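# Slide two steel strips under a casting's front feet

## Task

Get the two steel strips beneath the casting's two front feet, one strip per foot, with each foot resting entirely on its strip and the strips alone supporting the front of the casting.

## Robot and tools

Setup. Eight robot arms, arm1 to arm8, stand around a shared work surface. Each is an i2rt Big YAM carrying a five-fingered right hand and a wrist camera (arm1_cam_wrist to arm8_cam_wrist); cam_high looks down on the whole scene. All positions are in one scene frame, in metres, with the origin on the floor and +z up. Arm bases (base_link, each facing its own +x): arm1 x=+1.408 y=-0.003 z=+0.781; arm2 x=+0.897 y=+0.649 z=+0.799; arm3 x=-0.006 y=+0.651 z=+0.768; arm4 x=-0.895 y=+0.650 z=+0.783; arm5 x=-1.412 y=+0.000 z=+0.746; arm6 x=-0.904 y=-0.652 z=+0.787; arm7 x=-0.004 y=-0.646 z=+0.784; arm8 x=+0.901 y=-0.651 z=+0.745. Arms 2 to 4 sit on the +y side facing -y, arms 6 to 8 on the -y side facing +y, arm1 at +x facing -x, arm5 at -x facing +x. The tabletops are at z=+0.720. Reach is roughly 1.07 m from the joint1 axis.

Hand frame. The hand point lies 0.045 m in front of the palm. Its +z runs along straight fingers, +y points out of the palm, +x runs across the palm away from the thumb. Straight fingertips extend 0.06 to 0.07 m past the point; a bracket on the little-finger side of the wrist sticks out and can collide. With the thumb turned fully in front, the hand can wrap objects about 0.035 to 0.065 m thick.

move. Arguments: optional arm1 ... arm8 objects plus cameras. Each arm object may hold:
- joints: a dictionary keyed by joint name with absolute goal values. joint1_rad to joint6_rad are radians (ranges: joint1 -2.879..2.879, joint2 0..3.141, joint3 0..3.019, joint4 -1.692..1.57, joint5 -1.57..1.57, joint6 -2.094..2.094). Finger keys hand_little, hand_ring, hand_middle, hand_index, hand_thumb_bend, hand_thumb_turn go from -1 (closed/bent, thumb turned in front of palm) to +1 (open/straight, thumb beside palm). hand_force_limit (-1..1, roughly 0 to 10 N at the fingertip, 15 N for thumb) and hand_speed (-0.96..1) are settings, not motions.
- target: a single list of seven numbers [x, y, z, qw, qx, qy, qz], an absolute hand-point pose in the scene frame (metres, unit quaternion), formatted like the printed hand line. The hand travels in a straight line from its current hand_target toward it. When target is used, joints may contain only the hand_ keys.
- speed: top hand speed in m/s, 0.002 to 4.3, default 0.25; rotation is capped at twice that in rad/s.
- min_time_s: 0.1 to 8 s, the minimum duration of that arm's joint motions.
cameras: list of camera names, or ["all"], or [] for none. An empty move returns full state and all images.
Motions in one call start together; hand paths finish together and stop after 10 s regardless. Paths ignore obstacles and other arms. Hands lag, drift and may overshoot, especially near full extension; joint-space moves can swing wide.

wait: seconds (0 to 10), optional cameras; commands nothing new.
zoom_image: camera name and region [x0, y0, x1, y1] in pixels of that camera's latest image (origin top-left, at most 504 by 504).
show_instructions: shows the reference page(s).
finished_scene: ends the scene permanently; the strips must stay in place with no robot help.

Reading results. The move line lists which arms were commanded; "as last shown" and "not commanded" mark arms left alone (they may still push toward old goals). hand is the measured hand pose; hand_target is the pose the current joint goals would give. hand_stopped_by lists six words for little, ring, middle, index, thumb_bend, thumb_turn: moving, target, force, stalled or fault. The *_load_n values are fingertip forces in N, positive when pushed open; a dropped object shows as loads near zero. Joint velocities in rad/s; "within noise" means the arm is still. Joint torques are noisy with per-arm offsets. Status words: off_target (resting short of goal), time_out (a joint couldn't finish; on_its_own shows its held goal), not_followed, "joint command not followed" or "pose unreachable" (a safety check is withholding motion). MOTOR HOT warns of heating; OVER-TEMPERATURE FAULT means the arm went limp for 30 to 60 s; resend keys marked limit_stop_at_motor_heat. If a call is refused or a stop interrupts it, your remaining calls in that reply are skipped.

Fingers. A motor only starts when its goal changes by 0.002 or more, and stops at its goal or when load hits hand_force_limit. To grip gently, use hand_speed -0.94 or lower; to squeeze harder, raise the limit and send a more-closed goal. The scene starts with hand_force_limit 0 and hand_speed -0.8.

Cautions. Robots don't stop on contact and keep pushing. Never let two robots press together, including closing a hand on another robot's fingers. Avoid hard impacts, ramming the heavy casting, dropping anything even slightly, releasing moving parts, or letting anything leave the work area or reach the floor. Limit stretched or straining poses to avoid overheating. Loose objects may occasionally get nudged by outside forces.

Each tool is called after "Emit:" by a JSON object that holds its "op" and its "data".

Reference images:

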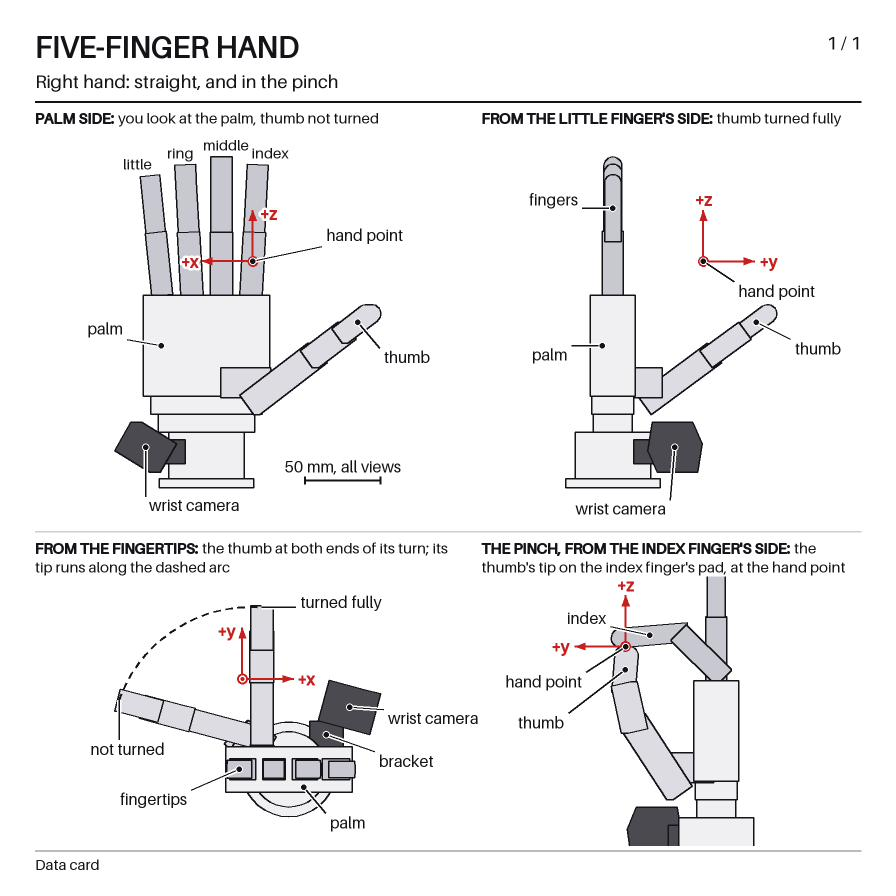

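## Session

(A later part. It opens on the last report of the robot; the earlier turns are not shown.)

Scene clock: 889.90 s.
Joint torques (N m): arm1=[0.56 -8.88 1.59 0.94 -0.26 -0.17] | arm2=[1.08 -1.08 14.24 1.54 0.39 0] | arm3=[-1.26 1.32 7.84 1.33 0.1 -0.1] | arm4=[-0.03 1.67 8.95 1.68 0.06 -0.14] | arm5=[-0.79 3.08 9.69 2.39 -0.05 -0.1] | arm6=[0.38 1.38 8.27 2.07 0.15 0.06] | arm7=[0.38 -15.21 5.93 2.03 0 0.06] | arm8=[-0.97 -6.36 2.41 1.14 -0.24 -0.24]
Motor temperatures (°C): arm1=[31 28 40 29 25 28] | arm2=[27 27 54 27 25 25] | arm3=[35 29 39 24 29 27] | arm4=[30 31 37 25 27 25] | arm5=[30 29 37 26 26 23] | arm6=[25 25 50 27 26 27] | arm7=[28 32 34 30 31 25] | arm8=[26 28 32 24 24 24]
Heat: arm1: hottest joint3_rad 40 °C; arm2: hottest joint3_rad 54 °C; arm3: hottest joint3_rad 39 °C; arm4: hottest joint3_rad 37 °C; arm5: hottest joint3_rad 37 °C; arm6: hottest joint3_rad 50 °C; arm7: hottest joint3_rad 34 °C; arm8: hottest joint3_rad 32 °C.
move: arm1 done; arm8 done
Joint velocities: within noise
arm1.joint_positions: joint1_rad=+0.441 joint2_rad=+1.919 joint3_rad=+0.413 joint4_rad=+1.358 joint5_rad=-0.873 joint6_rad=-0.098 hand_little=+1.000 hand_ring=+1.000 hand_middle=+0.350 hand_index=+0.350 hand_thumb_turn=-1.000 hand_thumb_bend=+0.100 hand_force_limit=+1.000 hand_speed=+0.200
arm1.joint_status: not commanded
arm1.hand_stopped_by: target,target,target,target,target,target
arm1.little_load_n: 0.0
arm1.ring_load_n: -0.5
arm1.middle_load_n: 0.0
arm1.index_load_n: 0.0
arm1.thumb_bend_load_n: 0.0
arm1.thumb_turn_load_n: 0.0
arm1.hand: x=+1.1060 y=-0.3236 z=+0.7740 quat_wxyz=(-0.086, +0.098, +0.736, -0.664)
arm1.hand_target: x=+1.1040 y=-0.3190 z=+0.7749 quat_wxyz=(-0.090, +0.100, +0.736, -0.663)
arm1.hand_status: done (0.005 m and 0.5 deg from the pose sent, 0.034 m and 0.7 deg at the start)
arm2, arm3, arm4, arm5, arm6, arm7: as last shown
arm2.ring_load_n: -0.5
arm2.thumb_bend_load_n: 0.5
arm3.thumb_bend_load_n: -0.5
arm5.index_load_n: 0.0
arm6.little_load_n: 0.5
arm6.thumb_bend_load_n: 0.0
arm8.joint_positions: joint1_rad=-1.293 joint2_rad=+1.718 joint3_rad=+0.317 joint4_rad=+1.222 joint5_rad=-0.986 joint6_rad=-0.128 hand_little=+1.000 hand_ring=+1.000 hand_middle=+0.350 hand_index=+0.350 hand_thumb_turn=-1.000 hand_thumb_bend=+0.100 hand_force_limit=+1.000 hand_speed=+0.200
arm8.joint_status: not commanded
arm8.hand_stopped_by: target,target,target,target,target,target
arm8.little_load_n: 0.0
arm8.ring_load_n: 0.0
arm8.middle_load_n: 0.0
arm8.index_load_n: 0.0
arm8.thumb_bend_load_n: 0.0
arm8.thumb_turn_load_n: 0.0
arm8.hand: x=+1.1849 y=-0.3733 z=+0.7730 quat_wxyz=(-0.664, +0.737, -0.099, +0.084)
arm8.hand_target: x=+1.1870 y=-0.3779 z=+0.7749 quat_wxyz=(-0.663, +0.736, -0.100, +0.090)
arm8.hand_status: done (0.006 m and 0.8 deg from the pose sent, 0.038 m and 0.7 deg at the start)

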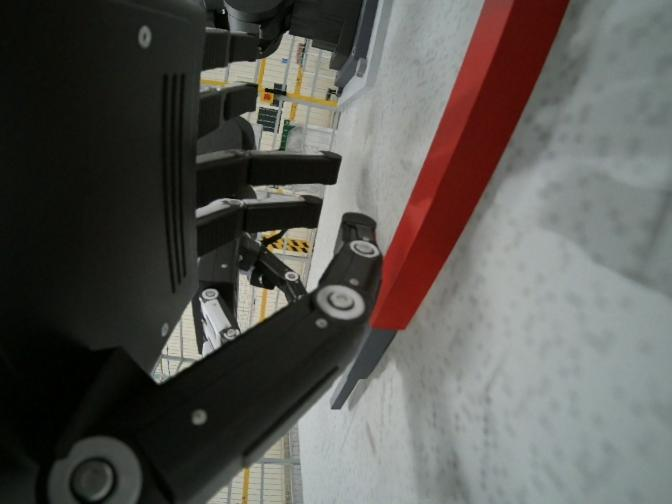

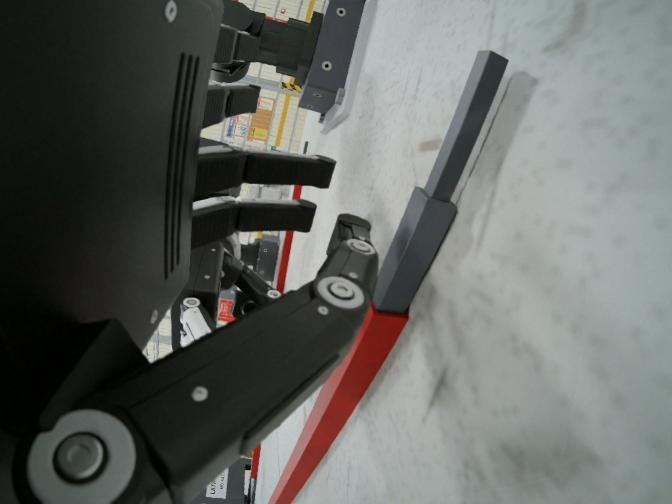

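Emit:
{"op": "move", "data": {"arm1": {"target": [1.095, -0.316, 0.733, -0.09023, 0.10021, 0.73636, -0.66302], "speed": 0.1, "joints": {"hand_thumb_bend": 0.06}}, "arm8": {"target": [1.180, -0.378, 0.730, 0.66302, -0.73636, 0.10021, -0.09023], "speed": 0.1, "joints": {"hand_thumb_bend": 0.06}}, "cameras": ["arm1_cam_wrist", "arm8_cam_wrist"]}}

Scene clock: 909.27 s.
Joint torques (N m): arm1=[0.62 -8.7 1.54 1.74 -0.3 -0.16] | arm2=[1.14 -1.08 14.24 1.55 0.38 -0.01] | arm3=[-1.49 1.79 7.87 1.26 0.03 -0.16] | arm4=[0.03 1.49 8.91 1.68 0.05 -0.13] | arm5=[-0.97 3.08 9.72 2.39 -0.07 -0.07] | arm6=[0.44 1.38 8.27 2.07 0.15 0.06] | arm7=[0.15 -15.33 5.97 2.03 0 0.06] | arm8=[-0.09 -5.54 1.14 2.43 -0.07 -0.09]
Motor temperatures (°C): arm1=[31 29 38 29 25 28] | arm2=[27 27 54 27 25 25] | arm3=[35 29 39 24 29 27] | arm4=[30 31 37 25 27 25] | arm5=[30 29 37 26 26 23] | arm6=[25 25 50 27 26 27] | arm7=[28 32 34 30 30 25] | arm8=[25 28 31 24 24 24]
Heat: arm1: hottest joint3_rad 38 °C; arm2: hottest joint3_rad 54 °C; arm3: hottest joint3_rad 39 °C; arm4: hottest joint3_rad 37 °C; arm5: hottest joint3_rad 37 °C; arm6: hottest joint3_rad 50 °C; arm7: hottest joint3_rad 34 °C; arm8: hottest joint3_rad 31 °C.
move: arm1 done; arm8 done
Joint velocities: within noise
arm1.joint_positions: joint1_rad=+0.423 joint2_rad=+2.096 joint3_rad=+0.451 joint4_rad=+1.469 joint5_rad=-0.891 joint6_rad=-0.104 hand_little=+1.000 hand_ring=+1.000 hand_middle=+0.350 hand_index=+0.350 hand_thumb_turn=-1.000 hand_thumb_bend=+0.060 hand_force_limit=+1.000 hand_speed=+0.200
arm1.joint_status: all done
arm1.hand_stopped_by: target,target,target,target,target,target
arm1.little_load_n: 0.0
arm1.ring_load_n: 0.0
arm1.middle_load_n: -0.5
arm1.index_load_n: 0.0
arm1.thumb_bend_load_n: 0.0
arm1.thumb_turn_load_n: 0.0
arm1.hand: x=+1.1030 y=-0.3182 z=+0.7311 quat_wxyz=(-0.079, +0.104, +0.740, -0.659)
arm1.hand_target: x=+1.0951 y=-0.3159 z=+0.7331 quat_wxyz=(-0.090, +0.100, +0.737, -0.663)
arm1.hand_status: done (0.009 m and 1.5 deg from the pose sent, 0.043 m and 0.6 deg at the start)
arm2.joint_positions: joint1_rad=+0.650 joint2_rad=+0.880 joint3_rad=+0.271 joint4_rad=+0.120 joint5_rad=+0.426 joint6_rad=+0.171 hand_little=+1.000 hand_ring=+1.000 hand_middle=+0.600 hand_index=+0.600 hand_thumb_turn=-1.000 hand_thumb_bend=+0.300 hand_force_limit=+0.600 hand_speed=+0.300
arm2.joint_status: not commanded
arm2.hand_stopped_by: target,target,target,target,target,target
arm2.little_load_n: -0.5
arm2.ring_load_n: 0.0
arm2.middle_load_n: 0.0
arm2.index_load_n: 0.0
arm2.thumb_bend_load_n: 0.0
arm2.thumb_turn_load_n: 0.0
arm2.hand: x=+1.0859 y=+0.3430 z=+0.8747 quat_wxyz=(-0.049, +0.100, -0.838, +0.533)
arm2.hand_target: x=+1.0992 y=+0.3312 z=+0.9003 quat_wxyz=(-0.062, +0.093, -0.829, +0.549)
arm2.hand_status: not commanded
arm3.joint_positions: joint1_rad=-0.143 joint2_rad=+0.630 joint3_rad=+1.453 joint4_rad=-1.273 joint5_rad=+0.068 joint6_rad=-1.049 hand_little=+1.000 hand_ring=+1.000 hand_middle=+1.000 hand_index=+1.000 hand_thumb_turn=+1.000 hand_thumb_bend=+1.000 hand_force_limit=+0.000 hand_speed=-0.800
arm3.joint_status: not commanded
arm3.hand_stopped_by: target,target,target,target,target,target
arm3.little_load_n: 0.0
arm3.ring_load_n: 0.0
arm3.middle_load_n: 0.0
arm3.index_load_n: 0.0
arm3.thumb_bend_load_n: 0.0
arm3.thumb_turn_load_n: 0.0
arm3.hand: x=-0.1053 y=+0.4353 z=+1.2896 quat_wxyz=(+0.325, +0.336, -0.778, +0.421)
arm3.hand_target: x=-0.1051 y=+0.4368 z=+1.2986 quat_wxyz=(+0.330, +0.333, -0.773, +0.428)
arm3.hand_status: not commanded
arm4.joint_positions: joint1_rad=+0.343 joint2_rad=+0.602 joint3_rad=+1.329 joint4_rad=-1.163 joint5_rad=-0.020 joint6_rad=-1.080 hand_little=+1.000 hand_ring=+1.000 hand_middle=+1.000 hand_index=+1.000 hand_thumb_turn=+1.000 hand_thumb_bend=+1.000 hand_force_limit=+0.000 hand_speed=-0.800
arm4.joint_status: not commanded
arm4.hand_stopped_by: target,target,target,target,target,target
arm4.little_load_n: 0.0
arm4.ring_load_n: 0.0
arm4.middle_load_n: -0.5
arm4.index_load_n: 0.0
arm4.thumb_bend_load_n: 0.0
arm4.thumb_turn_load_n: 0.0
arm4.hand: x=-0.8393 y=+0.4005 z=+1.2738 quat_wxyz=(+0.182, +0.559, -0.631, +0.506)
arm4.hand_target: x=-0.8397 y=+0.4016 z=+1.2840 quat_wxyz=(+0.185, +0.555, -0.626, +0.515)
arm4.hand_status: not commanded
arm5.joint_positions: joint1_rad=+0.438 joint2_rad=+0.625 joint3_rad=+1.349 joint4_rad=-1.251 joint5_rad=-0.254 joint6_rad=-0.999 hand_little=+1.000 hand_ring=+1.000 hand_middle=+1.000 hand_index=+1.000 hand_thumb_turn=+1.000 hand_thumb_bend=+1.000 hand_force_limit=+0.000 hand_speed=-0.800
arm5.joint_status: not commanded
arm5.hand_stopped_by: target,target,target,target,target,target
arm5.little_load_n: -0.5
arm5.ring_load_n: 0.0
arm5.middle_load_n: 0.0
arm5.index_load_n: 0.0
arm5.thumb_bend_load_n: 0.0
arm5.thumb_turn_load_n: 0.0
arm5.hand: x=-1.2023 y=+0.1277 z=+1.2197 quat_wxyz=(-0.345, +0.862, +0.025, +0.372)
arm5.hand_target: x=-1.2027 y=+0.1275 z=+1.2290 quat_wxyz=(-0.349, +0.856, +0.027, +0.380)
arm5.hand_status: not commanded
arm6.joint_positions: joint1_rad=-0.375 joint2_rad=+0.618 joint3_rad=+1.405 joint4_rad=-1.167 joint5_rad=+0.287 joint6_rad=-1.422 hand_little=+1.000 hand_ring=+1.000 hand_middle=+1.000 hand_index=+1.000 hand_thumb_turn=+1.000 hand_thumb_bend=+1.000 hand_force_limit=+0.000 hand_speed=-0.800
arm6.joint_status: not commanded
arm6.hand_stopped_by: target,target,target,target,target,target
arm6.little_load_n: 0.0
arm6.ring_load_n: 0.0
arm6.middle_load_n: 0.0
arm6.index_load_n: 0.0
arm6.thumb_bend_load_n: 0.0
arm6.thumb_turn_load_n: 0.0
arm6.hand: x=-0.7223 y=-0.4619 z=+1.3335 quat_wxyz=(-0.258, +0.745, +0.355, +0.501)
arm6.hand_target: x=-0.7230 y=-0.4639 z=+1.3457 quat_wxyz=(-0.267, +0.739, +0.350, +0.510)
arm6.hand_status: not commanded
arm7.joint_positions: joint1_rad=-0.941 joint2_rad=+2.053 joint3_rad=+0.762 joint4_rad=+1.251 joint5_rad=-0.889 joint6_rad=+0.007 hand_little=+1.000 hand_ring=+1.000 hand_middle=+1.000 hand_index=+1.000 hand_thumb_turn=+1.000 hand_thumb_bend=+1.000 hand_force_limit=+0.000 hand_speed=-0.800
arm7.joint_status: not commanded
arm7.hand_stopped_by: target,target,target,target,target,target
arm7.little_load_n: 0.0
arm7.ring_load_n: 0.0
arm7.middle_load_n: 0.0
arm7.index_load_n: 0.0
arm7.thumb_bend_load_n: 0.0
arm7.thumb_turn_load_n: -0.5
arm7.hand: x=+0.3042 y=-0.1799 z=+0.7845 quat_wxyz=(-0.696, +0.718, -0.011, -0.008)
arm7.hand_target: x=+0.3097 y=-0.1704 z=+0.8002 quat_wxyz=(-0.707, +0.707, +0.000, +0.000)
arm7.hand_status: not commanded
arm8.joint_positions: joint1_rad=-1.293 joint2_rad=+1.940 joint3_rad=+0.314 joint4_rad=+1.438 joint5_rad=-0.981 joint6_rad=-0.140 hand_little=+1.000 hand_ring=+1.000 hand_middle=+0.350 hand_index=+0.350 hand_thumb_turn=-1.000 hand_thumb_bend=+0.060 hand_force_limit=+1.000 hand_speed=+0.200
arm8.joint_status: all done
arm8.hand_stopped_by: target,target,target,target,target,target
arm8.little_load_n: 0.0
arm8.ring_load_n: 0.0
arm8.middle_load_n: 0.0
arm8.index_load_n: -0.5
arm8.thumb_bend_load_n: 0.0
arm8.thumb_turn_load_n: 0.0
arm8.hand: x=+1.1782 y=-0.3769 z=+0.7302 quat_wxyz=(-0.661, +0.739, -0.099, +0.086)
arm8.hand_target: x=+1.1799 y=-0.3780 z=+0.7300 quat_wxyz=(-0.663, +0.737, -0.100, +0.090)
arm8.hand_status: done (0.002 m and 0.6 deg from the pose sent, 0.044 m and 0.7 deg at the start)

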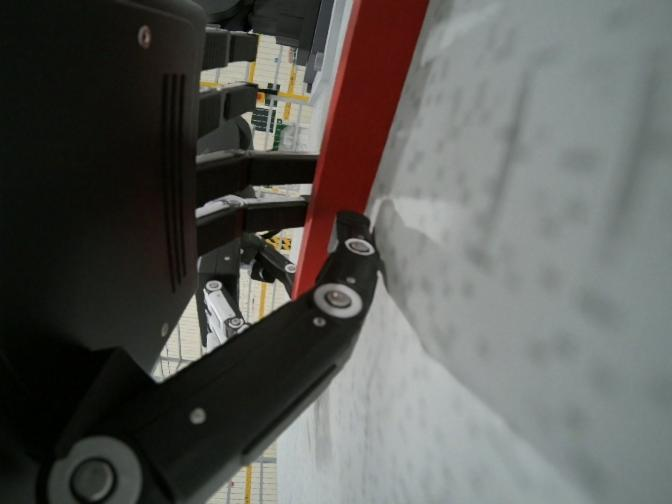

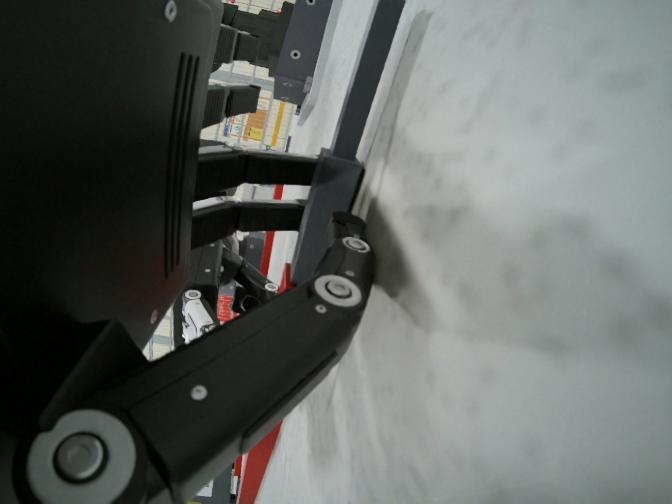

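Emit:
{"op": "move", "data": {"arm1": {"joints": {"hand_speed": -0.6, "hand_index": -0.4, "hand_middle": -0.4}}, "arm8": {"joints": {"hand_speed": -0.6, "hand_index": -0.4, "hand_middle": -0.4}}, "cameras": ["arm1_cam_wrist", "arm8_cam_wrist"]}}

Scene clock: 913.33 s.
Joint torques (N m): arm1=[0.26 -9.05 -0.12 1.2 -0.17 -0.16] | arm2=[1.14 -1.08 14.24 1.54 0.39 0] | arm3=[-0.21 1.32 8.17 1.32 0.03 -0.07] | arm4=[-0.21 1.55 8.88 1.68 0.04 -0.13] | arm5=[-0.85 2.84 9.85 2.35 -0.05 -0.09] | arm6=[0.44 1.38 8.27 2.06 0.16 0.06] | arm7=[0.32 -14.97 5.9 2.06 0 0.06] | arm8=[-1.08 -5.71 -0.06 1.42 -0.04 -0.2]
Motor temperatures (°C): arm1=[31 29 37 29 25 28] | arm2=[27 27 54 27 25 25] | arm3=[35 29 39 24 28 27] | arm4=[30 31 37 25 27 25] | arm5=[30 29 37 26 26 23] | arm6=[25 25 50 27 26 27] | arm7=[28 32 34 30 30 25] | arm8=[25 28 31 24 24 24]
Heat: arm1: hottest joint3_rad 37 °C; arm2: hottest joint3_rad 54 °C; arm3: hottest joint3_rad 39 °C; arm4: hottest joint3_rad 37 °C; arm5: hottest joint3_rad 37 °C; arm6: hottest joint3_rad 50 °C; arm7: hottest joint3_rad 34 °C; arm8: hottest joint3_rad 31 °C.
move: arm1 off_target; arm8 off_target
Joint velocities: within noise
arm1.joint_positions: joint1_rad=+0.427 joint2_rad=+2.096 joint3_rad=+0.477 joint4_rad=+1.485 joint5_rad=-0.893 joint6_rad=-0.104 hand_little=+1.000 hand_ring=+1.000 hand_middle=+0.063 hand_index=+0.135 hand_thumb_turn=-1.000 hand_thumb_bend=+0.061 hand_force_limit=+1.000 hand_speed=-0.600
arm1.joint_status: hand_middle off_target (ended at +0.063, target -0.400); hand_index off_target (ended at +0.135, target -0.400); the others done
arm1.hand_stopped_by: target,target,force,force,target,target
arm1.little_load_n: 0.0
arm1.ring_load_n: 0.0
arm1.middle_load_n: 11.5
arm1.index_load_n: 0.0
arm1.thumb_bend_load_n: 2.5
arm1.thumb_turn_load_n: 1.0
arm1.hand: x=+1.0918 y=-0.3250 z=+0.7375 quat_wxyz=(-0.090, +0.090, +0.733, -0.668)
arm1.hand_target: x=+1.0951 y=-0.3159 z=+0.7330 quat_wxyz=(-0.090, +0.100, +0.737, -0.663)
arm1.hand_status: not commanded
arm2, arm3, arm4, arm5, arm6, arm7: as last shown
arm2.little_load_n: 0.0
arm2.ring_load_n: -0.5
arm4.middle_load_n: 0.0
arm5.little_load_n: 0.0
arm5.thumb_bend_load_n: 0.5
arm7.middle_load_n: -0.5
arm7.index_load_n: -0.5
arm7.thumb_turn_load_n: 0.0
arm8.joint_positions: joint1_rad=-1.282 joint2_rad=+1.940 joint3_rad=+0.330 joint4_rad=+1.459 joint5_rad=-0.981 joint6_rad=-0.128 hand_little=+1.000 hand_ring=+1.000 hand_middle=-0.047 hand_index=-0.042 hand_thumb_turn=-1.000 hand_thumb_bend=+0.060 hand_force_limit=+1.000 hand_speed=-0.600
arm8.joint_status: hand_middle off_target (ended at -0.047, target -0.400); hand_index off_target (ended at -0.042, target -0.400); the others done
arm8.hand_stopped_by: target,target,force,force,target,target
arm8.little_load_n: 0.0
arm8.ring_load_n: 0.0
arm8.middle_load_n: 9.5
arm8.index_load_n: 12.0
arm8.thumb_bend_load_n: 1.0
arm8.thumb_turn_load_n: 0.0
arm8.hand: x=+1.1834 y=-0.3706 z=+0.7358 quat_wxyz=(-0.668, +0.733, -0.088, +0.091)
arm8.hand_target: x=+1.1799 y=-0.3780 z=+0.7300 quat_wxyz=(-0.663, +0.737, -0.100, +0.090)
arm8.hand_status: not commanded

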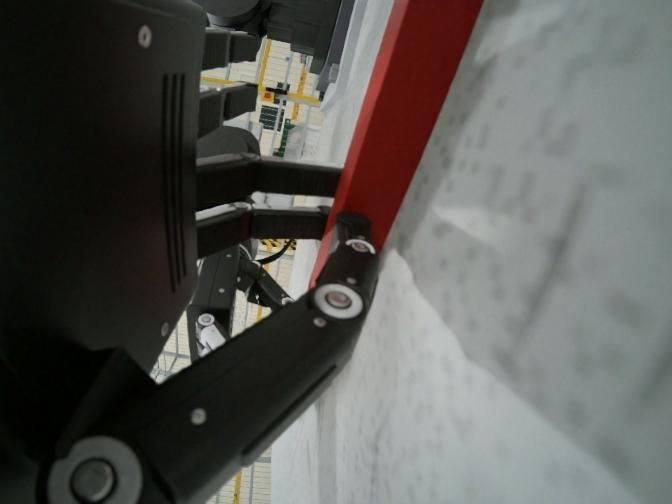

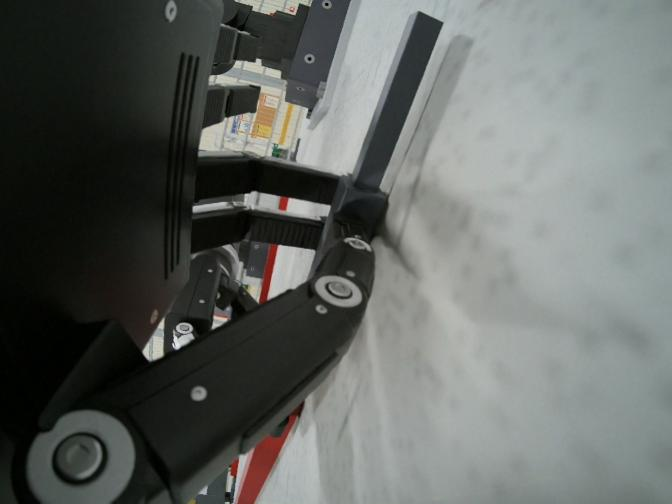

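Emit:
{"op": "move", "data": {"arm1": {"joints": {"hand_speed": -0.5, "hand_index": -0.45, "hand_thumb_bend": -0.15}}, "arm8": {"joints": {"hand_speed": -0.5, "hand_thumb_bend": -0.15}}, "cameras": ["arm1_cam_wrist", "arm8_cam_wrist"]}}

Scene clock: 927.23 s.
Joint torques (N m): arm1=[0.03 -8.88 -0.4 1.01 -0.22 -0.16] | arm2=[1.14 -1.08 14.24 1.55 0.39 0] | arm3=[-1.61 1.85 7.95 1.43 0.05 -0.09] | arm4=[-0.15 1.55 8.92 1.66 0.04 -0.13] | arm5=[-1.08 2.78 9.66 2.35 -0.05 -0.09] | arm6=[0.38 1.38 8.27 2.07 0.15 0.07] | arm7=[0.38 -15.09 5.91 2.09 0 0.06] | arm8=[-1.44 -5.77 -0.24 1.39 -0.11 -0.21]
Motor temperatures (°C): arm1=[31 29 36 29 25 27] | arm2=[27 27 55 27 25 25] | arm3=[35 29 39 24 28 27] | arm4=[30 31 37 25 27 25] | arm5=[30 29 37 26 26 23] | arm6=[25 25 50 27 26 27] | arm7=[28 32 34 30 30 25] | arm8=[25 28 31 24 24 24]
Heat: arm1: hottest joint3_rad 36 °C; arm2: hottest joint3_rad 55 °C; arm3: hottest joint3_rad 39 °C; arm4: hottest joint3_rad 37 °C; arm5: hottest joint3_rad 37 °C; arm6: hottest joint3_rad 50 °C; arm7: hottest joint3_rad 34 °C; arm8: hottest joint3_rad 31 °C.
move: arm1 off_target; arm8 done
Joint velocities: within noise
arm1.joint_positions: joint1_rad=+0.429 joint2_rad=+2.095 joint3_rad=+0.482 joint4_rad=+1.489 joint5_rad=-0.891 joint6_rad=-0.103 hand_little=+1.000 hand_ring=+1.000 hand_middle=+0.062 hand_index=+0.099 hand_thumb_turn=-1.000 hand_thumb_bend=-0.150 hand_force_limit=+1.000 hand_speed=-0.500
arm1.joint_status: hand_index off_target (ended at +0.099, target -0.450); the others done
arm1.hand_stopped_by: target,target,force,force,target,target
arm1.little_load_n: -0.5
arm1.ring_load_n: 0.0
arm1.middle_load_n: 2.0
arm1.index_load_n: 5.5
arm1.thumb_bend_load_n: 0.0
arm1.thumb_turn_load_n: 0.0
arm1.hand: x=+1.0902 y=-0.3268 z=+0.7392 quat_wxyz=(-0.093, +0.087, +0.732, -0.670)
arm1.hand_target: x=+1.0951 y=-0.3159 z=+0.7330 quat_wxyz=(-0.090, +0.100, +0.737, -0.663)
arm1.hand_status: not commanded
arm2, arm3, arm4, arm5, arm6, arm7: as last shown
arm2.ring_load_n: 0.0
arm5.thumb_bend_load_n: 0.0
arm6.little_load_n: -0.5
arm7.middle_load_n: 0.0
arm7.index_load_n: 0.0
arm7.thumb_turn_load_n: -0.5
arm8.joint_positions: joint1_rad=-1.280 joint2_rad=+1.940 joint3_rad=+0.332 joint4_rad=+1.460 joint5_rad=-0.979 joint6_rad=-0.126 hand_little=+1.000 hand_ring=+1.000 hand_middle=-0.048 hand_index=-0.043 hand_thumb_turn=-1.000 hand_thumb_bend=-0.150 hand_force_limit=+1.000 hand_speed=-0.500
arm8.joint_status: all done
arm8.hand_stopped_by: target,target,force,force,target,target
arm8.little_load_n: 0.0
arm8.ring_load_n: 0.0
arm8.middle_load_n: 1.5
arm8.index_load_n: 4.5
arm8.thumb_bend_load_n: 0.0
arm8.thumb_turn_load_n: 0.0
arm8.hand: x=+1.1840 y=-0.3694 z=+0.7363 quat_wxyz=(-0.669, +0.733, -0.087, +0.091)
arm8.hand_target: x=+1.1799 y=-0.3781 z=+0.7300 quat_wxyz=(-0.663, +0.737, -0.100, +0.090)
arm8.hand_status: not commanded

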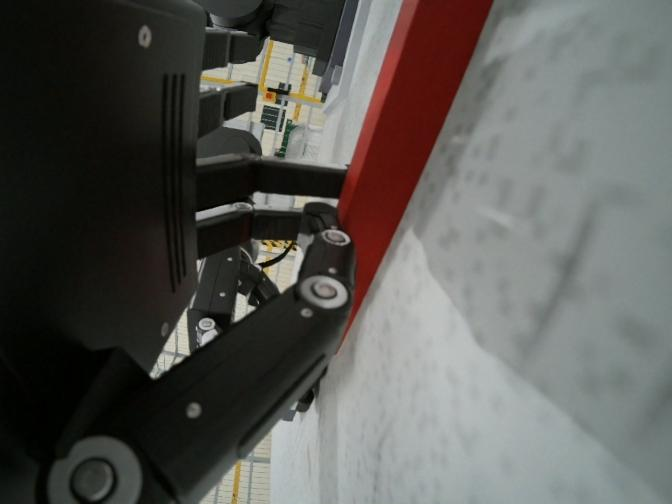

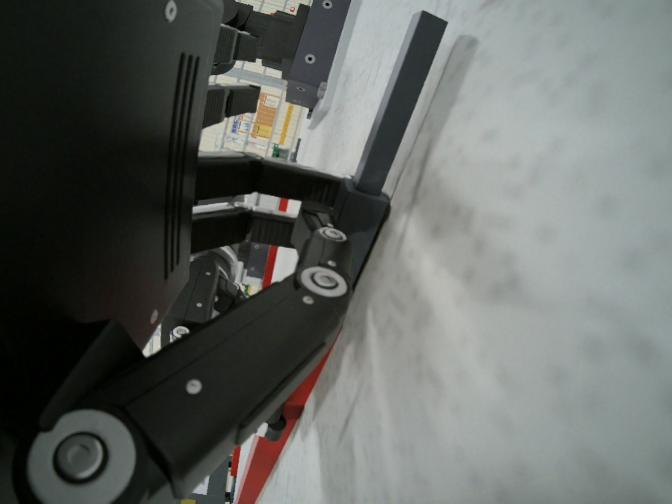

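Emit:
{"op": "move", "data": {"arm1": {"joints": {"hand_speed": 0.3, "hand_index": 0.35, "hand_middle": 0.35, "hand_thumb_bend": 0.12}}, "arm8": {"joints": {"hand_speed": 0.3, "hand_index": 0.35, "hand_middle": 0.35, "hand_thumb_bend": 0.12}}, "cameras": []}}

Emit:
{"op": "move", "data": {"arm1": {"target": [1.095, -0.314, 0.775, -0.09023, 0.10021, 0.73636, -0.66302], "speed": 0.12}, "arm8": {"target": [1.168, -0.380, 0.775, 0.66302, -0.73636, 0.10021, -0.09023], "speed": 0.12}, "cameras": ["arm1_cam_wrist", "arm8_cam_wrist"]}}

Scene clock: 955.37 s.
Joint torques (N m): arm1=[0.62 -8.7 0.98 1.03 -0.22 -0.18] | arm2=[1.14 -1.03 14.24 1.54 0.39 0] | arm3=[-1.9 0.91 8.14 1.22 0.07 -0.1] | arm4=[-0.21 1.44 8.91 1.68 0.05 -0.14] | arm5=[-0.79 3.02 9.69 2.35 -0.04 -0.06] | arm6=[0.32 1.32 8.24 2.09 0.15 0.06] | arm7=[0.44 -15.15 5.91 2.06 0.01 0.06] | arm8=[-0.97 -5.83 0.85 1.37 -0.12 -0.21]
Motor temperatures (°C): arm1=[31 28 35 29 25 27] | arm2=[27 27 55 27 25 25] | arm3=[34 28 39 24 28 27] | arm4=[30 31 38 25 27 25] | arm5=[30 29 38 26 26 23] | arm6=[25 25 50 27 26 27] | arm7=[28 33 34 30 30 25] | arm8=[25 28 31 24 24 24]
Heat: arm1: hottest joint3_rad 35 °C; arm2: hottest joint3_rad 55 °C; arm3: hottest joint3_rad 39 °C; arm4: hottest joint3_rad 38 °C; arm5: hottest joint3_rad 38 °C; arm6: hottest joint3_rad 50 °C; arm7: hottest joint3_rad 34 °C; arm8: hottest joint3_rad 31 °C.
move: arm1 done; arm8 done
Joint velocities: within noise
arm1.joint_positions: joint1_rad=+0.422 joint2_rad=+2.095 joint3_rad=+0.460 joint4_rad=+1.489 joint5_rad=-0.892 joint6_rad=-0.103 hand_little=+1.000 hand_ring=+1.000 hand_middle=+0.350 hand_index=+0.350 hand_thumb_turn=-1.000 hand_thumb_bend=+0.120 hand_force_limit=+1.000 hand_speed=+0.300
arm1.joint_status: all done
arm1.hand_stopped_by: target,target,target,target,target,target
arm1.little_load_n: 0.0
arm1.ring_load_n: 0.0
arm1.middle_load_n: 0.0
arm1.index_load_n: 0.0
arm1.thumb_bend_load_n: 0.0
arm1.thumb_turn_load_n: 0.0
arm1.hand: x=+1.0972 y=-0.3204 z=+0.7359 quat_wxyz=(-0.088, +0.096, +0.735, -0.665)
arm1.hand_target: x=+1.0950 y=-0.3160 z=+0.7331 quat_wxyz=(-0.090, +0.100, +0.736, -0.663)
arm1.hand_status: not commanded
arm2, arm3, arm4, arm5, arm6, arm7: as last shown
arm3.ring_load_n: 0.5
arm4.ring_load_n: -0.5
arm6.little_load_n: 0.0
arm8.joint_positions: joint1_rad=-1.286 joint2_rad=+1.943 joint3_rad=+0.317 joint4_rad=+1.460 joint5_rad=-0.979 joint6_rad=-0.126 hand_little=+1.000 hand_ring=+1.000 hand_middle=+0.350 hand_index=+0.350 hand_thumb_turn=-1.000 hand_thumb_bend=+0.120 hand_force_limit=+1.000 hand_speed=+0.300
arm8.joint_status: all done
arm8.hand_stopped_by: target,target,target,target,target,target
arm8.little_load_n: 0.0
arm8.ring_load_n: 0.0
arm8.middle_load_n: 0.0
arm8.index_load_n: 0.0
arm8.thumb_bend_load_n: 0.0
arm8.thumb_turn_load_n: 0.0
arm8.hand: x=+1.1787 y=-0.3739 z=+0.7332 quat_wxyz=(-0.666, +0.735, -0.095, +0.088)
arm8.hand_target: x=+1.1799 y=-0.3780 z=+0.7301 quat_wxyz=(-0.663, +0.737, -0.100, +0.090)
arm8.hand_status: not commanded

Scene clock: 956.60 s.
Joint torques (N m): arm1=[0.5 -9 1.69 0.94 -0.26 -0.18] | arm2=[1.14 -1.08 14.26 1.54 0.38 0] | arm3=[-1.03 1.38 7.9 1.37 0.08 -0.14] | arm4=[-0.09 1.85 8.91 1.68 0.04 -0.14] | arm5=[-0.97 3.08 9.8 2.44 -0.06 -0.06] | arm6=[0.38 1.26 8.28 2.09 0.15 0.07] | arm7=[0.32 -15.21 5.94 2.04 0 0.05] | arm8=[-0.38 -5.83 2.19 1.17 -0.04 -0.19]
Motor temperatures (°C): arm1=[31 28 35 29 25 27] | arm2=[27 27 55 27 25 25] | arm3=[34 28 39 24 28 27] | arm4=[30 31 38 25 27 25] | arm5=[30 29 38 26 26 23] | arm6=[25 25 50 27 26 27] | arm7=[28 33 34 30 30 25] | arm8=[25 28 31 24 24 24]
Heat: arm1: hottest joint3_rad 35 °C; arm2: hottest joint3_rad 55 °C; arm3: hottest joint3_rad 39 °C; arm4: hottest joint3_rad 38 °C; arm5: hottest joint3_rad 38 °C; arm6: hottest joint3_rad 50 °C; arm7: hottest joint3_rad 34 °C; arm8: hottest joint3_rad 31 °C.
move: arm1 done; arm8 done
Joint velocities: within noise
arm1.joint_positions: joint1_rad=+0.415 joint2_rad=+1.920 joint3_rad=+0.430 joint4_rad=+1.338 joint5_rad=-0.899 joint6_rad=-0.103 hand_little=+1.000 hand_ring=+1.000 hand_middle=+0.350 hand_index=+0.350 hand_thumb_turn=-1.000 hand_thumb_bend=+0.120 hand_force_limit=+1.000 hand_speed=+0.300
arm1.joint_status: not commanded
arm1.hand_stopped_by: target,target,target,target,target,target
arm1.little_load_n: 0.0
arm1.ring_load_n: 0.0
arm1.middle_load_n: 0.0
arm1.index_load_n: 0.0
arm1.thumb_bend_load_n: 0.0
arm1.thumb_turn_load_n: 0.0
arm1.hand: x=+1.0968 y=-0.3189 z=+0.7744 quat_wxyz=(-0.086, +0.098, +0.736, -0.664)
arm1.hand_target: x=+1.0950 y=-0.3141 z=+0.7750 quat_wxyz=(-0.090, +0.100, +0.736, -0.663)
arm1.hand_status: done (0.005 m and 0.6 deg from the pose sent, 0.040 m and 0.6 deg at the start)
arm2, arm3, arm4, arm5, arm6, arm7: as last shown
arm2.index_load_n: -0.5
arm3.ring_load_n: 0.0
arm4.ring_load_n: 0.0
arm4.thumb_bend_load_n: 0.5
arm5.index_load_n: -0.5
arm8.joint_positions: joint1_rad=-1.286 joint2_rad=+1.702 joint3_rad=+0.266 joint4_rad=+1.258 joint5_rad=-0.977 joint6_rad=-0.126 hand_little=+1.000 hand_ring=+1.000 hand_middle=+0.350 hand_index=+0.350 hand_thumb_turn=-1.000 hand_thumb_bend=+0.120 hand_force_limit=+1.000 hand_speed=+0.300
arm8.joint_status: not commanded
arm8.hand_stopped_by: target,target,target,target,target,target
arm8.little_load_n: 0.0
arm8.ring_load_n: 0.0
arm8.middle_load_n: 0.0
arm8.index_load_n: 0.0
arm8.thumb_bend_load_n: 0.0
arm8.thumb_turn_load_n: 0.0
arm8.hand: x=+1.1667 y=-0.3775 z=+0.7730 quat_wxyz=(-0.664, +0.737, -0.099, +0.085)
arm8.hand_target: x=+1.1680 y=-0.3800 z=+0.7750 quat_wxyz=(-0.663, +0.736, -0.100, +0.090)
arm8.hand_status: done (0.003 m and 0.6 deg from the pose sent, 0.044 m and 0.7 deg at the start)

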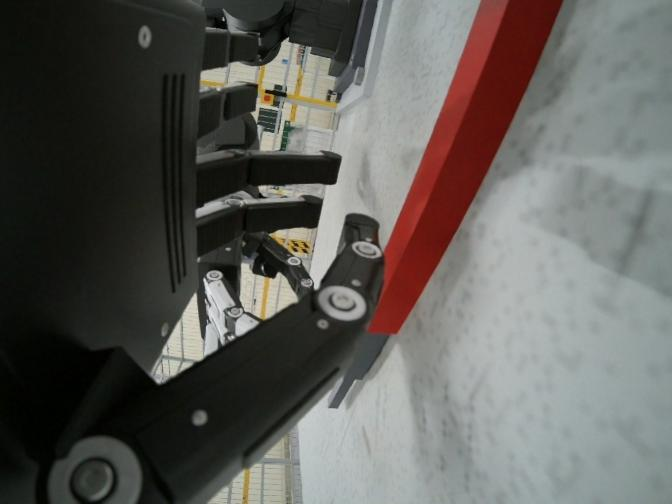

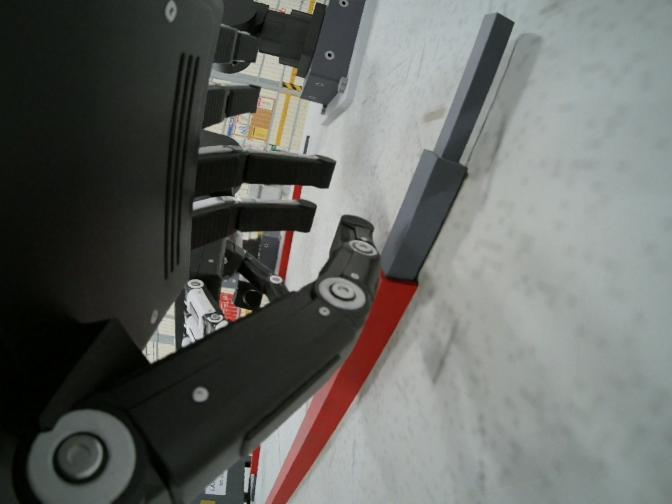

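Emit:
{"op": "move", "data": {"arm1": {"target": [1.092, -0.3215, 0.729, -0.09023, 0.10021, 0.73636, -0.66302], "speed": 0.1}, "arm8": {"target": [1.171, -0.373, 0.727, 0.66302, -0.73636, 0.10021, -0.09023], "speed": 0.1}, "cameras": ["arm1_cam_wrist", "arm8_cam_wrist"]}}

Scene clock: 968.77 s.
Joint torques (N m): arm1=[2.26 -8.64 1.47 1.78 -0.04 -0.13] | arm2=[1.08 -1.08 14.24 1.54 0.39 0] | arm3=[0.03 0.79 7.92 1.33 0.01 -0.13] | arm4=[-0.21 1.73 8.9 1.68 0.06 -0.15] | arm5=[-1.2 2.9 9.78 2.25 -0.06 -0.04] | arm6=[0.38 1.26 8.28 2.06 0.16 0.06] | arm7=[0.26 -15.15 5.93 2.1 0.01 0.06] | arm8=[1.2 -4.89 1.95 2.1 0.15 -0.13]
Motor temperatures (°C): arm1=[31 29 35 29 25 27] | arm2=[27 27 55 27 25 25] | arm3=[34 28 39 24 28 27] | arm4=[29 31 38 25 27 25] | arm5=[30 29 38 26 26 23] | arm6=[24 25 50 27 26 27] | arm7=[28 33 34 30 30 25] | arm8=[25 28 31 24 24 24]
Heat: arm1: hottest joint3_rad 35 °C; arm2: hottest joint3_rad 55 °C; arm3: hottest joint3_rad 39 °C; arm4: hottest joint3_rad 38 °C; arm5: hottest joint3_rad 38 °C; arm6: hottest joint3_rad 50 °C; arm7: hottest joint3_rad 34 °C; arm8: hottest joint3_rad 31 °C.
move: arm1 done; arm8 done
Joint velocities: within noise
arm1.joint_positions: joint1_rad=+0.415 joint2_rad=+2.109 joint3_rad=+0.469 joint4_rad=+1.472 joint5_rad=-0.885 joint6_rad=-0.104 hand_little=+1.000 hand_ring=+1.000 hand_middle=+0.350 hand_index=+0.350 hand_thumb_turn=-1.000 hand_thumb_bend=+0.120 hand_force_limit=+1.000 hand_speed=+0.300
arm1.joint_status: not commanded
arm1.hand_stopped_by: target,target,target,target,target,target
arm1.little_load_n: 0.0
arm1.ring_load_n: 0.0
arm1.middle_load_n: 0.0
arm1.index_load_n: 0.0
arm1.thumb_bend_load_n: 0.0
arm1.thumb_turn_load_n: 0.0
arm1.hand: x=+1.0935 y=-0.3180 z=+0.7286 quat_wxyz=(-0.086, +0.107, +0.739, -0.660)
arm1.hand_target: x=+1.0919 y=-0.3214 z=+0.7291 quat_wxyz=(-0.090, +0.100, +0.736, -0.663)
arm1.hand_status: done (0.004 m and 1.0 deg from the pose sent, 0.046 m and 0.6 deg at the start)
arm2, arm3, arm4, arm5, arm6, arm7: as last shown
arm2.ring_load_n: -0.5
arm2.index_load_n: 0.0
arm3.thumb_turn_load_n: -0.5
arm4.thumb_bend_load_n: 0.0
arm5.index_load_n: 0.0
arm7.thumb_turn_load_n: 0.0
arm8.joint_positions: joint1_rad=-1.283 joint2_rad=+1.955 joint3_rad=+0.285 joint4_rad=+1.490 joint5_rad=-0.960 joint6_rad=-0.126 hand_little=+1.000 hand_ring=+1.000 hand_middle=+0.350 hand_index=+0.350 hand_thumb_turn=-1.000 hand_thumb_bend=+0.119 hand_force_limit=+1.000 hand_speed=+0.300
arm8.joint_status: not commanded
arm8.hand_stopped_by: target,target,target,target,target,target
arm8.little_load_n: 0.0
arm8.ring_load_n: 0.0
arm8.middle_load_n: 0.0
arm8.index_load_n: 0.0
arm8.thumb_bend_load_n: -1.5
arm8.thumb_turn_load_n: 0.5
arm8.hand: x=+1.1683 y=-0.3782 z=+0.7293 quat_wxyz=(-0.661, +0.737, -0.105, +0.089)
arm8.hand_target: x=+1.1709 y=-0.3731 z=+0.7271 quat_wxyz=(-0.663, +0.736, -0.100, +0.090)
arm8.hand_status: done (0.006 m and 0.6 deg from the pose sent, 0.046 m and 0.6 deg at the start)

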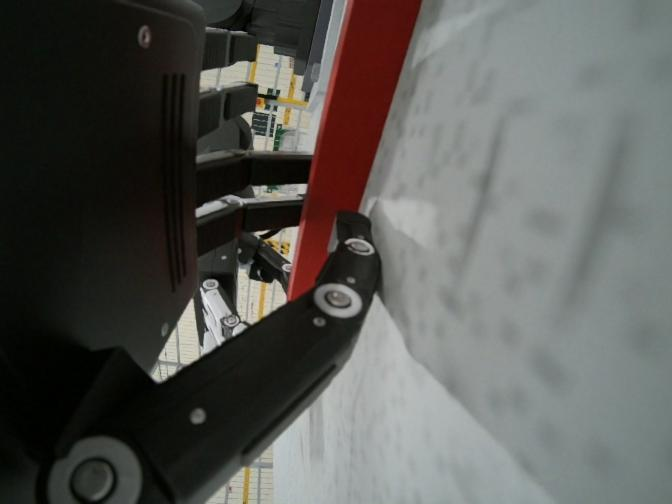

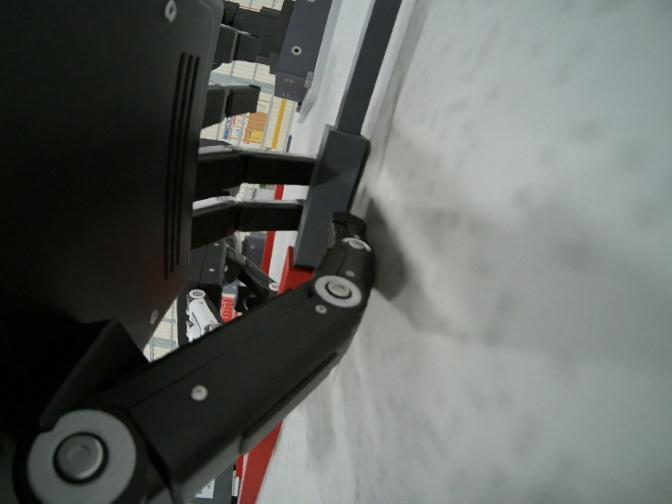

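Emit:
{"op": "move", "data": {"arm1": {"target": [1.090, -0.3225, 0.720, -0.09023, 0.10021, 0.73636, -0.66302], "speed": 0.05, "joints": {"hand_speed": -0.7, "hand_index": -0.4, "hand_middle": -0.4}}, "arm8": {"target": [1.171, -0.373, 0.717, 0.66302, -0.73636, 0.10021, -0.09023], "speed": 0.05, "joints": {"hand_speed": -0.7, "hand_index": -0.4, "hand_middle": -0.4}}, "cameras": ["arm1_cam_wrist", "arm8_cam_wrist"]}}

Scene clock: 973.90 s.
Joint torques (N m): arm1=[1.49 -7.12 0.8 0.95 -0.04 -0.19] | arm2=[1.08 -1.08 14.26 1.54 0.38 0] | arm3=[-0.97 0.62 7.86 1.57 0.09 -0.08] | arm4=[-0.15 1.61 8.92 1.66 0.04 -0.14] | arm5=[-0.91 3.02 9.63 2.36 -0.05 -0.09] | arm6=[0.32 1.32 8.27 2.07 0.15 0.06] | arm7=[0.03 -15.15 5.98 2.06 -0.01 0.06] | arm8=[-0.56 -3.96 0.31 1.01 0.22 -0.26]
Motor temperatures (°C): arm1=[31 29 35 29 25 27] | arm2=[27 27 55 27 25 25] | arm3=[34 28 39 24 28 27] | arm4=[29 31 38 25 27 25] | arm5=[30 29 38 26 26 23] | arm6=[24 25 50 27 26 27] | arm7=[28 33 34 30 30 25] | arm8=[25 28 30 24 24 24]
Heat: arm1: hottest joint3_rad 35 °C; arm2: hottest joint3_rad 55 °C; arm3: hottest joint3_rad 39 °C; arm4: hottest joint3_rad 38 °C; arm5: hottest joint3_rad 38 °C; arm6: hottest joint3_rad 50 °C; arm7: hottest joint3_rad 34 °C; arm8: hottest joint3_rad 30 °C.
move: arm1 off_target; arm8 off_target
Joint velocities: within noise
arm1.joint_positions: joint1_rad=+0.426 joint2_rad=+2.124 joint3_rad=+0.494 joint4_rad=+1.515 joint5_rad=-0.884 joint6_rad=-0.098 hand_little=+1.000 hand_ring=+1.000 hand_middle=+0.037 hand_index=+0.088 hand_thumb_turn=-1.000 hand_thumb_bend=+0.121 hand_force_limit=+1.000 hand_speed=-0.700
arm1.joint_status: hand_middle off_target (ended at +0.037, target -0.400); hand_index off_target (ended at +0.088, target -0.400); the others done
arm1.hand_stopped_by: target,target,force,force,target,target
arm1.little_load_n: 0.0
arm1.ring_load_n: 0.0
arm1.middle_load_n: 14.5
arm1.index_load_n: 11.0
arm1.thumb_bend_load_n: 7.0
arm1.thumb_turn_load_n: 1.5
arm1.hand: x=+1.0850 y=-0.3266 z=+0.7338 quat_wxyz=(-0.098, +0.090, +0.729, -0.671)
arm1.hand_target: x=+1.0904 y=-0.3224 z=+0.7204 quat_wxyz=(-0.090, +0.100, +0.736, -0.663)
arm1.hand_status: off_target (0.015 m and 1.9 deg from the pose sent, 0.010 m and 1.0 deg at the start)
arm2, arm3, arm4, arm5, arm6, arm7: as last shown
arm2.ring_load_n: 0.0
arm2.middle_load_n: -0.5
arm3.thumb_turn_load_n: 0.0
arm7.thumb_turn_load_n: -0.5
arm8.joint_positions: joint1_rad=-1.260 joint2_rad=+1.989 joint3_rad=+0.312 joint4_rad=+1.559 joint5_rad=-0.960 joint6_rad=-0.112 hand_little=+1.000 hand_ring=+1.000 hand_middle=-0.080 hand_index=-0.055 hand_thumb_turn=-1.000 hand_thumb_bend=+0.121 hand_force_limit=+1.000 hand_speed=-0.700
arm8.joint_status: hand_middle off_target (ended at -0.080, target -0.400); hand_index off_target (ended at -0.055, target -0.400); the others done
arm8.hand_stopped_by: target,target,force,force,target,target
arm8.little_load_n: 0.0
arm8.ring_load_n: 0.0
arm8.middle_load_n: 13.0
arm8.index_load_n: 11.5
arm8.thumb_bend_load_n: 3.5
arm8.thumb_turn_load_n: 1.5
arm8.hand: x=+1.1741 y=-0.3671 z=+0.7324 quat_wxyz=(-0.674, +0.728, -0.083, +0.097)
arm8.hand_target: x=+1.1705 y=-0.3730 z=+0.7177 quat_wxyz=(-0.663, +0.736, -0.100, +0.090)
arm8.hand_status: off_target (0.017 m and 2.6 deg from the pose sent, 0.014 m and 0.6 deg at the start)

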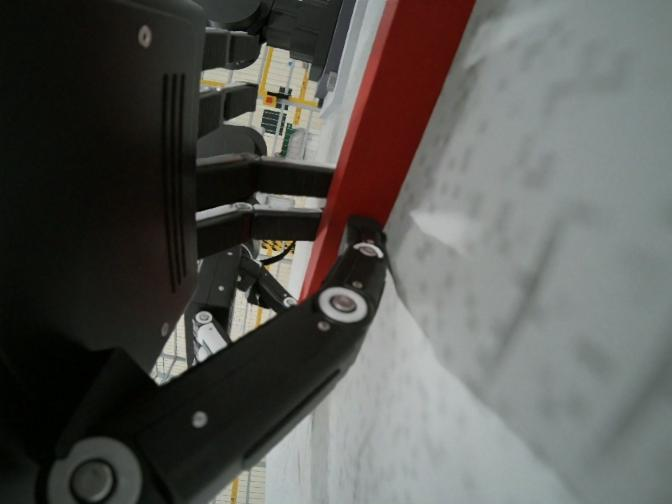

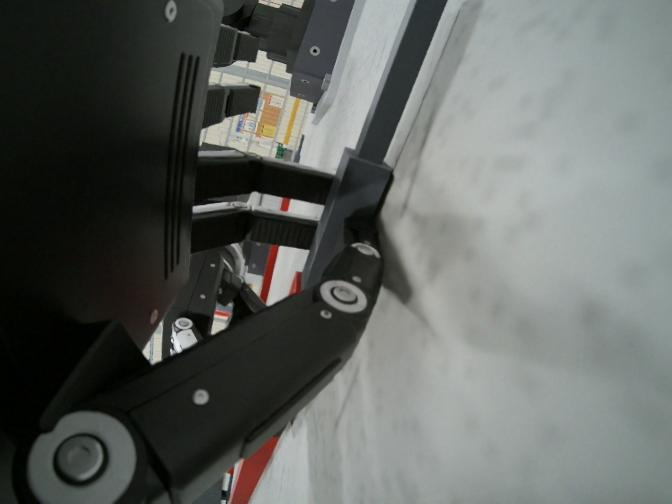

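Emit:
{"op": "move", "data": {"arm1": {"joints": {"hand_speed": -0.8, "hand_thumb_bend": 0.02}}, "arm8": {"joints": {"hand_speed": -0.8, "hand_thumb_bend": 0.02}}, "cameras": ["arm1_cam_wrist", "arm8_cam_wrist"]}}

Scene clock: 977.80 s.
Joint torques (N m): arm1=[1.32 -7.24 0.81 0.91 -0.05 -0.2] | arm2=[1.14 -1.08 14.24 1.55 0.38 0] | arm3=[-1.38 1.67 7.91 1.18 0.07 -0.12] | arm4=[-0.09 1.49 8.91 1.69 0.04 -0.15] | arm5=[-0.97 3.49 9.78 2.29 -0.04 -0.09] | arm6=[0.5 1.44 8.27 2.07 0.15 0.07] | arm7=[0.21 -15.27 5.87 2.06 0 0.05] | arm8=[-0.5 -3.9 0.29 1.02 0.21 -0.27]
Motor temperatures (°C): arm1=[31 29 34 29 25 27] | arm2=[27 27 55 27 25 25] | arm3=[34 28 39 24 28 27] | arm4=[29 31 38 25 27 25] | arm5=[30 29 38 26 26 23] | arm6=[24 25 50 27 26 27] | arm7=[28 33 34 30 30 25] | arm8=[25 28 30 24 24 24]
Heat: arm1: hottest joint3_rad 34 °C; arm2: hottest joint3_rad 55 °C; arm3: hottest joint3_rad 39 °C; arm4: hottest joint3_rad 38 °C; arm5: hottest joint3_rad 38 °C; arm6: hottest joint3_rad 50 °C; arm7: hottest joint3_rad 34 °C; arm8: hottest joint3_rad 30 °C.
move: arm1 off_target; arm8 done
Joint velocities: within noise
arm1.joint_positions: joint1_rad=+0.426 joint2_rad=+2.124 joint3_rad=+0.494 joint4_rad=+1.515 joint5_rad=-0.883 joint6_rad=-0.096 hand_little=+1.000 hand_ring=+1.000 hand_middle=+0.037 hand_index=+0.088 hand_thumb_turn=-1.000 hand_thumb_bend=+0.101 hand_force_limit=+1.000 hand_speed=-0.800
arm1.joint_status: hand_thumb_bend off_target (ended at +0.101, target +0.020); the others done
arm1.hand_stopped_by: target,target,force,force,force,target
arm1.little_load_n: 0.0
arm1.ring_load_n: 0.0
arm1.middle_load_n: 16.0
arm1.index_load_n: 11.5
arm1.thumb_bend_load_n: 14.5
arm1.thumb_turn_load_n: 2.0
arm1.hand: x=+1.0850 y=-0.3266 z=+0.7337 quat_wxyz=(-0.097, +0.091, +0.729, -0.671)
arm1.hand_target: x=+1.0904 y=-0.3224 z=+0.7205 quat_wxyz=(-0.090, +0.100, +0.736, -0.663)
arm1.hand_status: not commanded
arm2, arm3, arm4, arm5, arm6, arm7: as last shown
arm2.middle_load_n: 0.0
arm7.thumb_turn_load_n: 0.0
arm8.joint_positions: joint1_rad=-1.260 joint2_rad=+1.990 joint3_rad=+0.312 joint4_rad=+1.559 joint5_rad=-0.959 joint6_rad=-0.111 hand_little=+1.000 hand_ring=+1.000 hand_middle=-0.079 hand_index=-0.055 hand_thumb_turn=-1.000 hand_thumb_bend=+0.033 hand_force_limit=+1.000 hand_speed=-0.800
arm8.joint_status: all done
arm8.hand_stopped_by: target,target,force,force,force,target
arm8.little_load_n: 0.0
arm8.ring_load_n: 0.0
arm8.middle_load_n: 14.0
arm8.index_load_n: 12.0
arm8.thumb_bend_load_n: 14.5
arm8.thumb_turn_load_n: 1.5
arm8.hand: x=+1.1741 y=-0.3672 z=+0.7324 quat_wxyz=(-0.673, +0.728, -0.083, +0.097)
arm8.hand_target: x=+1.1706 y=-0.3730 z=+0.7177 quat_wxyz=(-0.663, +0.736, -0.100, +0.090)
arm8.hand_status: not commanded

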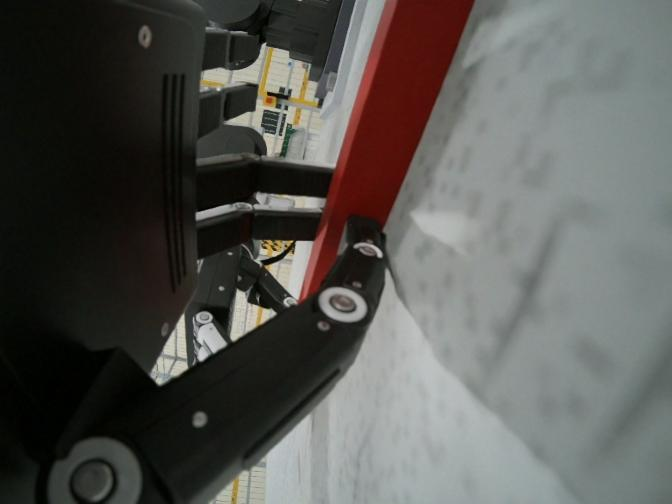

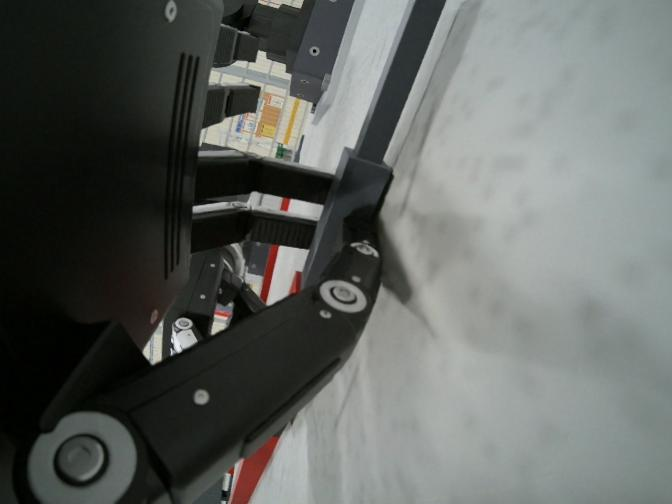

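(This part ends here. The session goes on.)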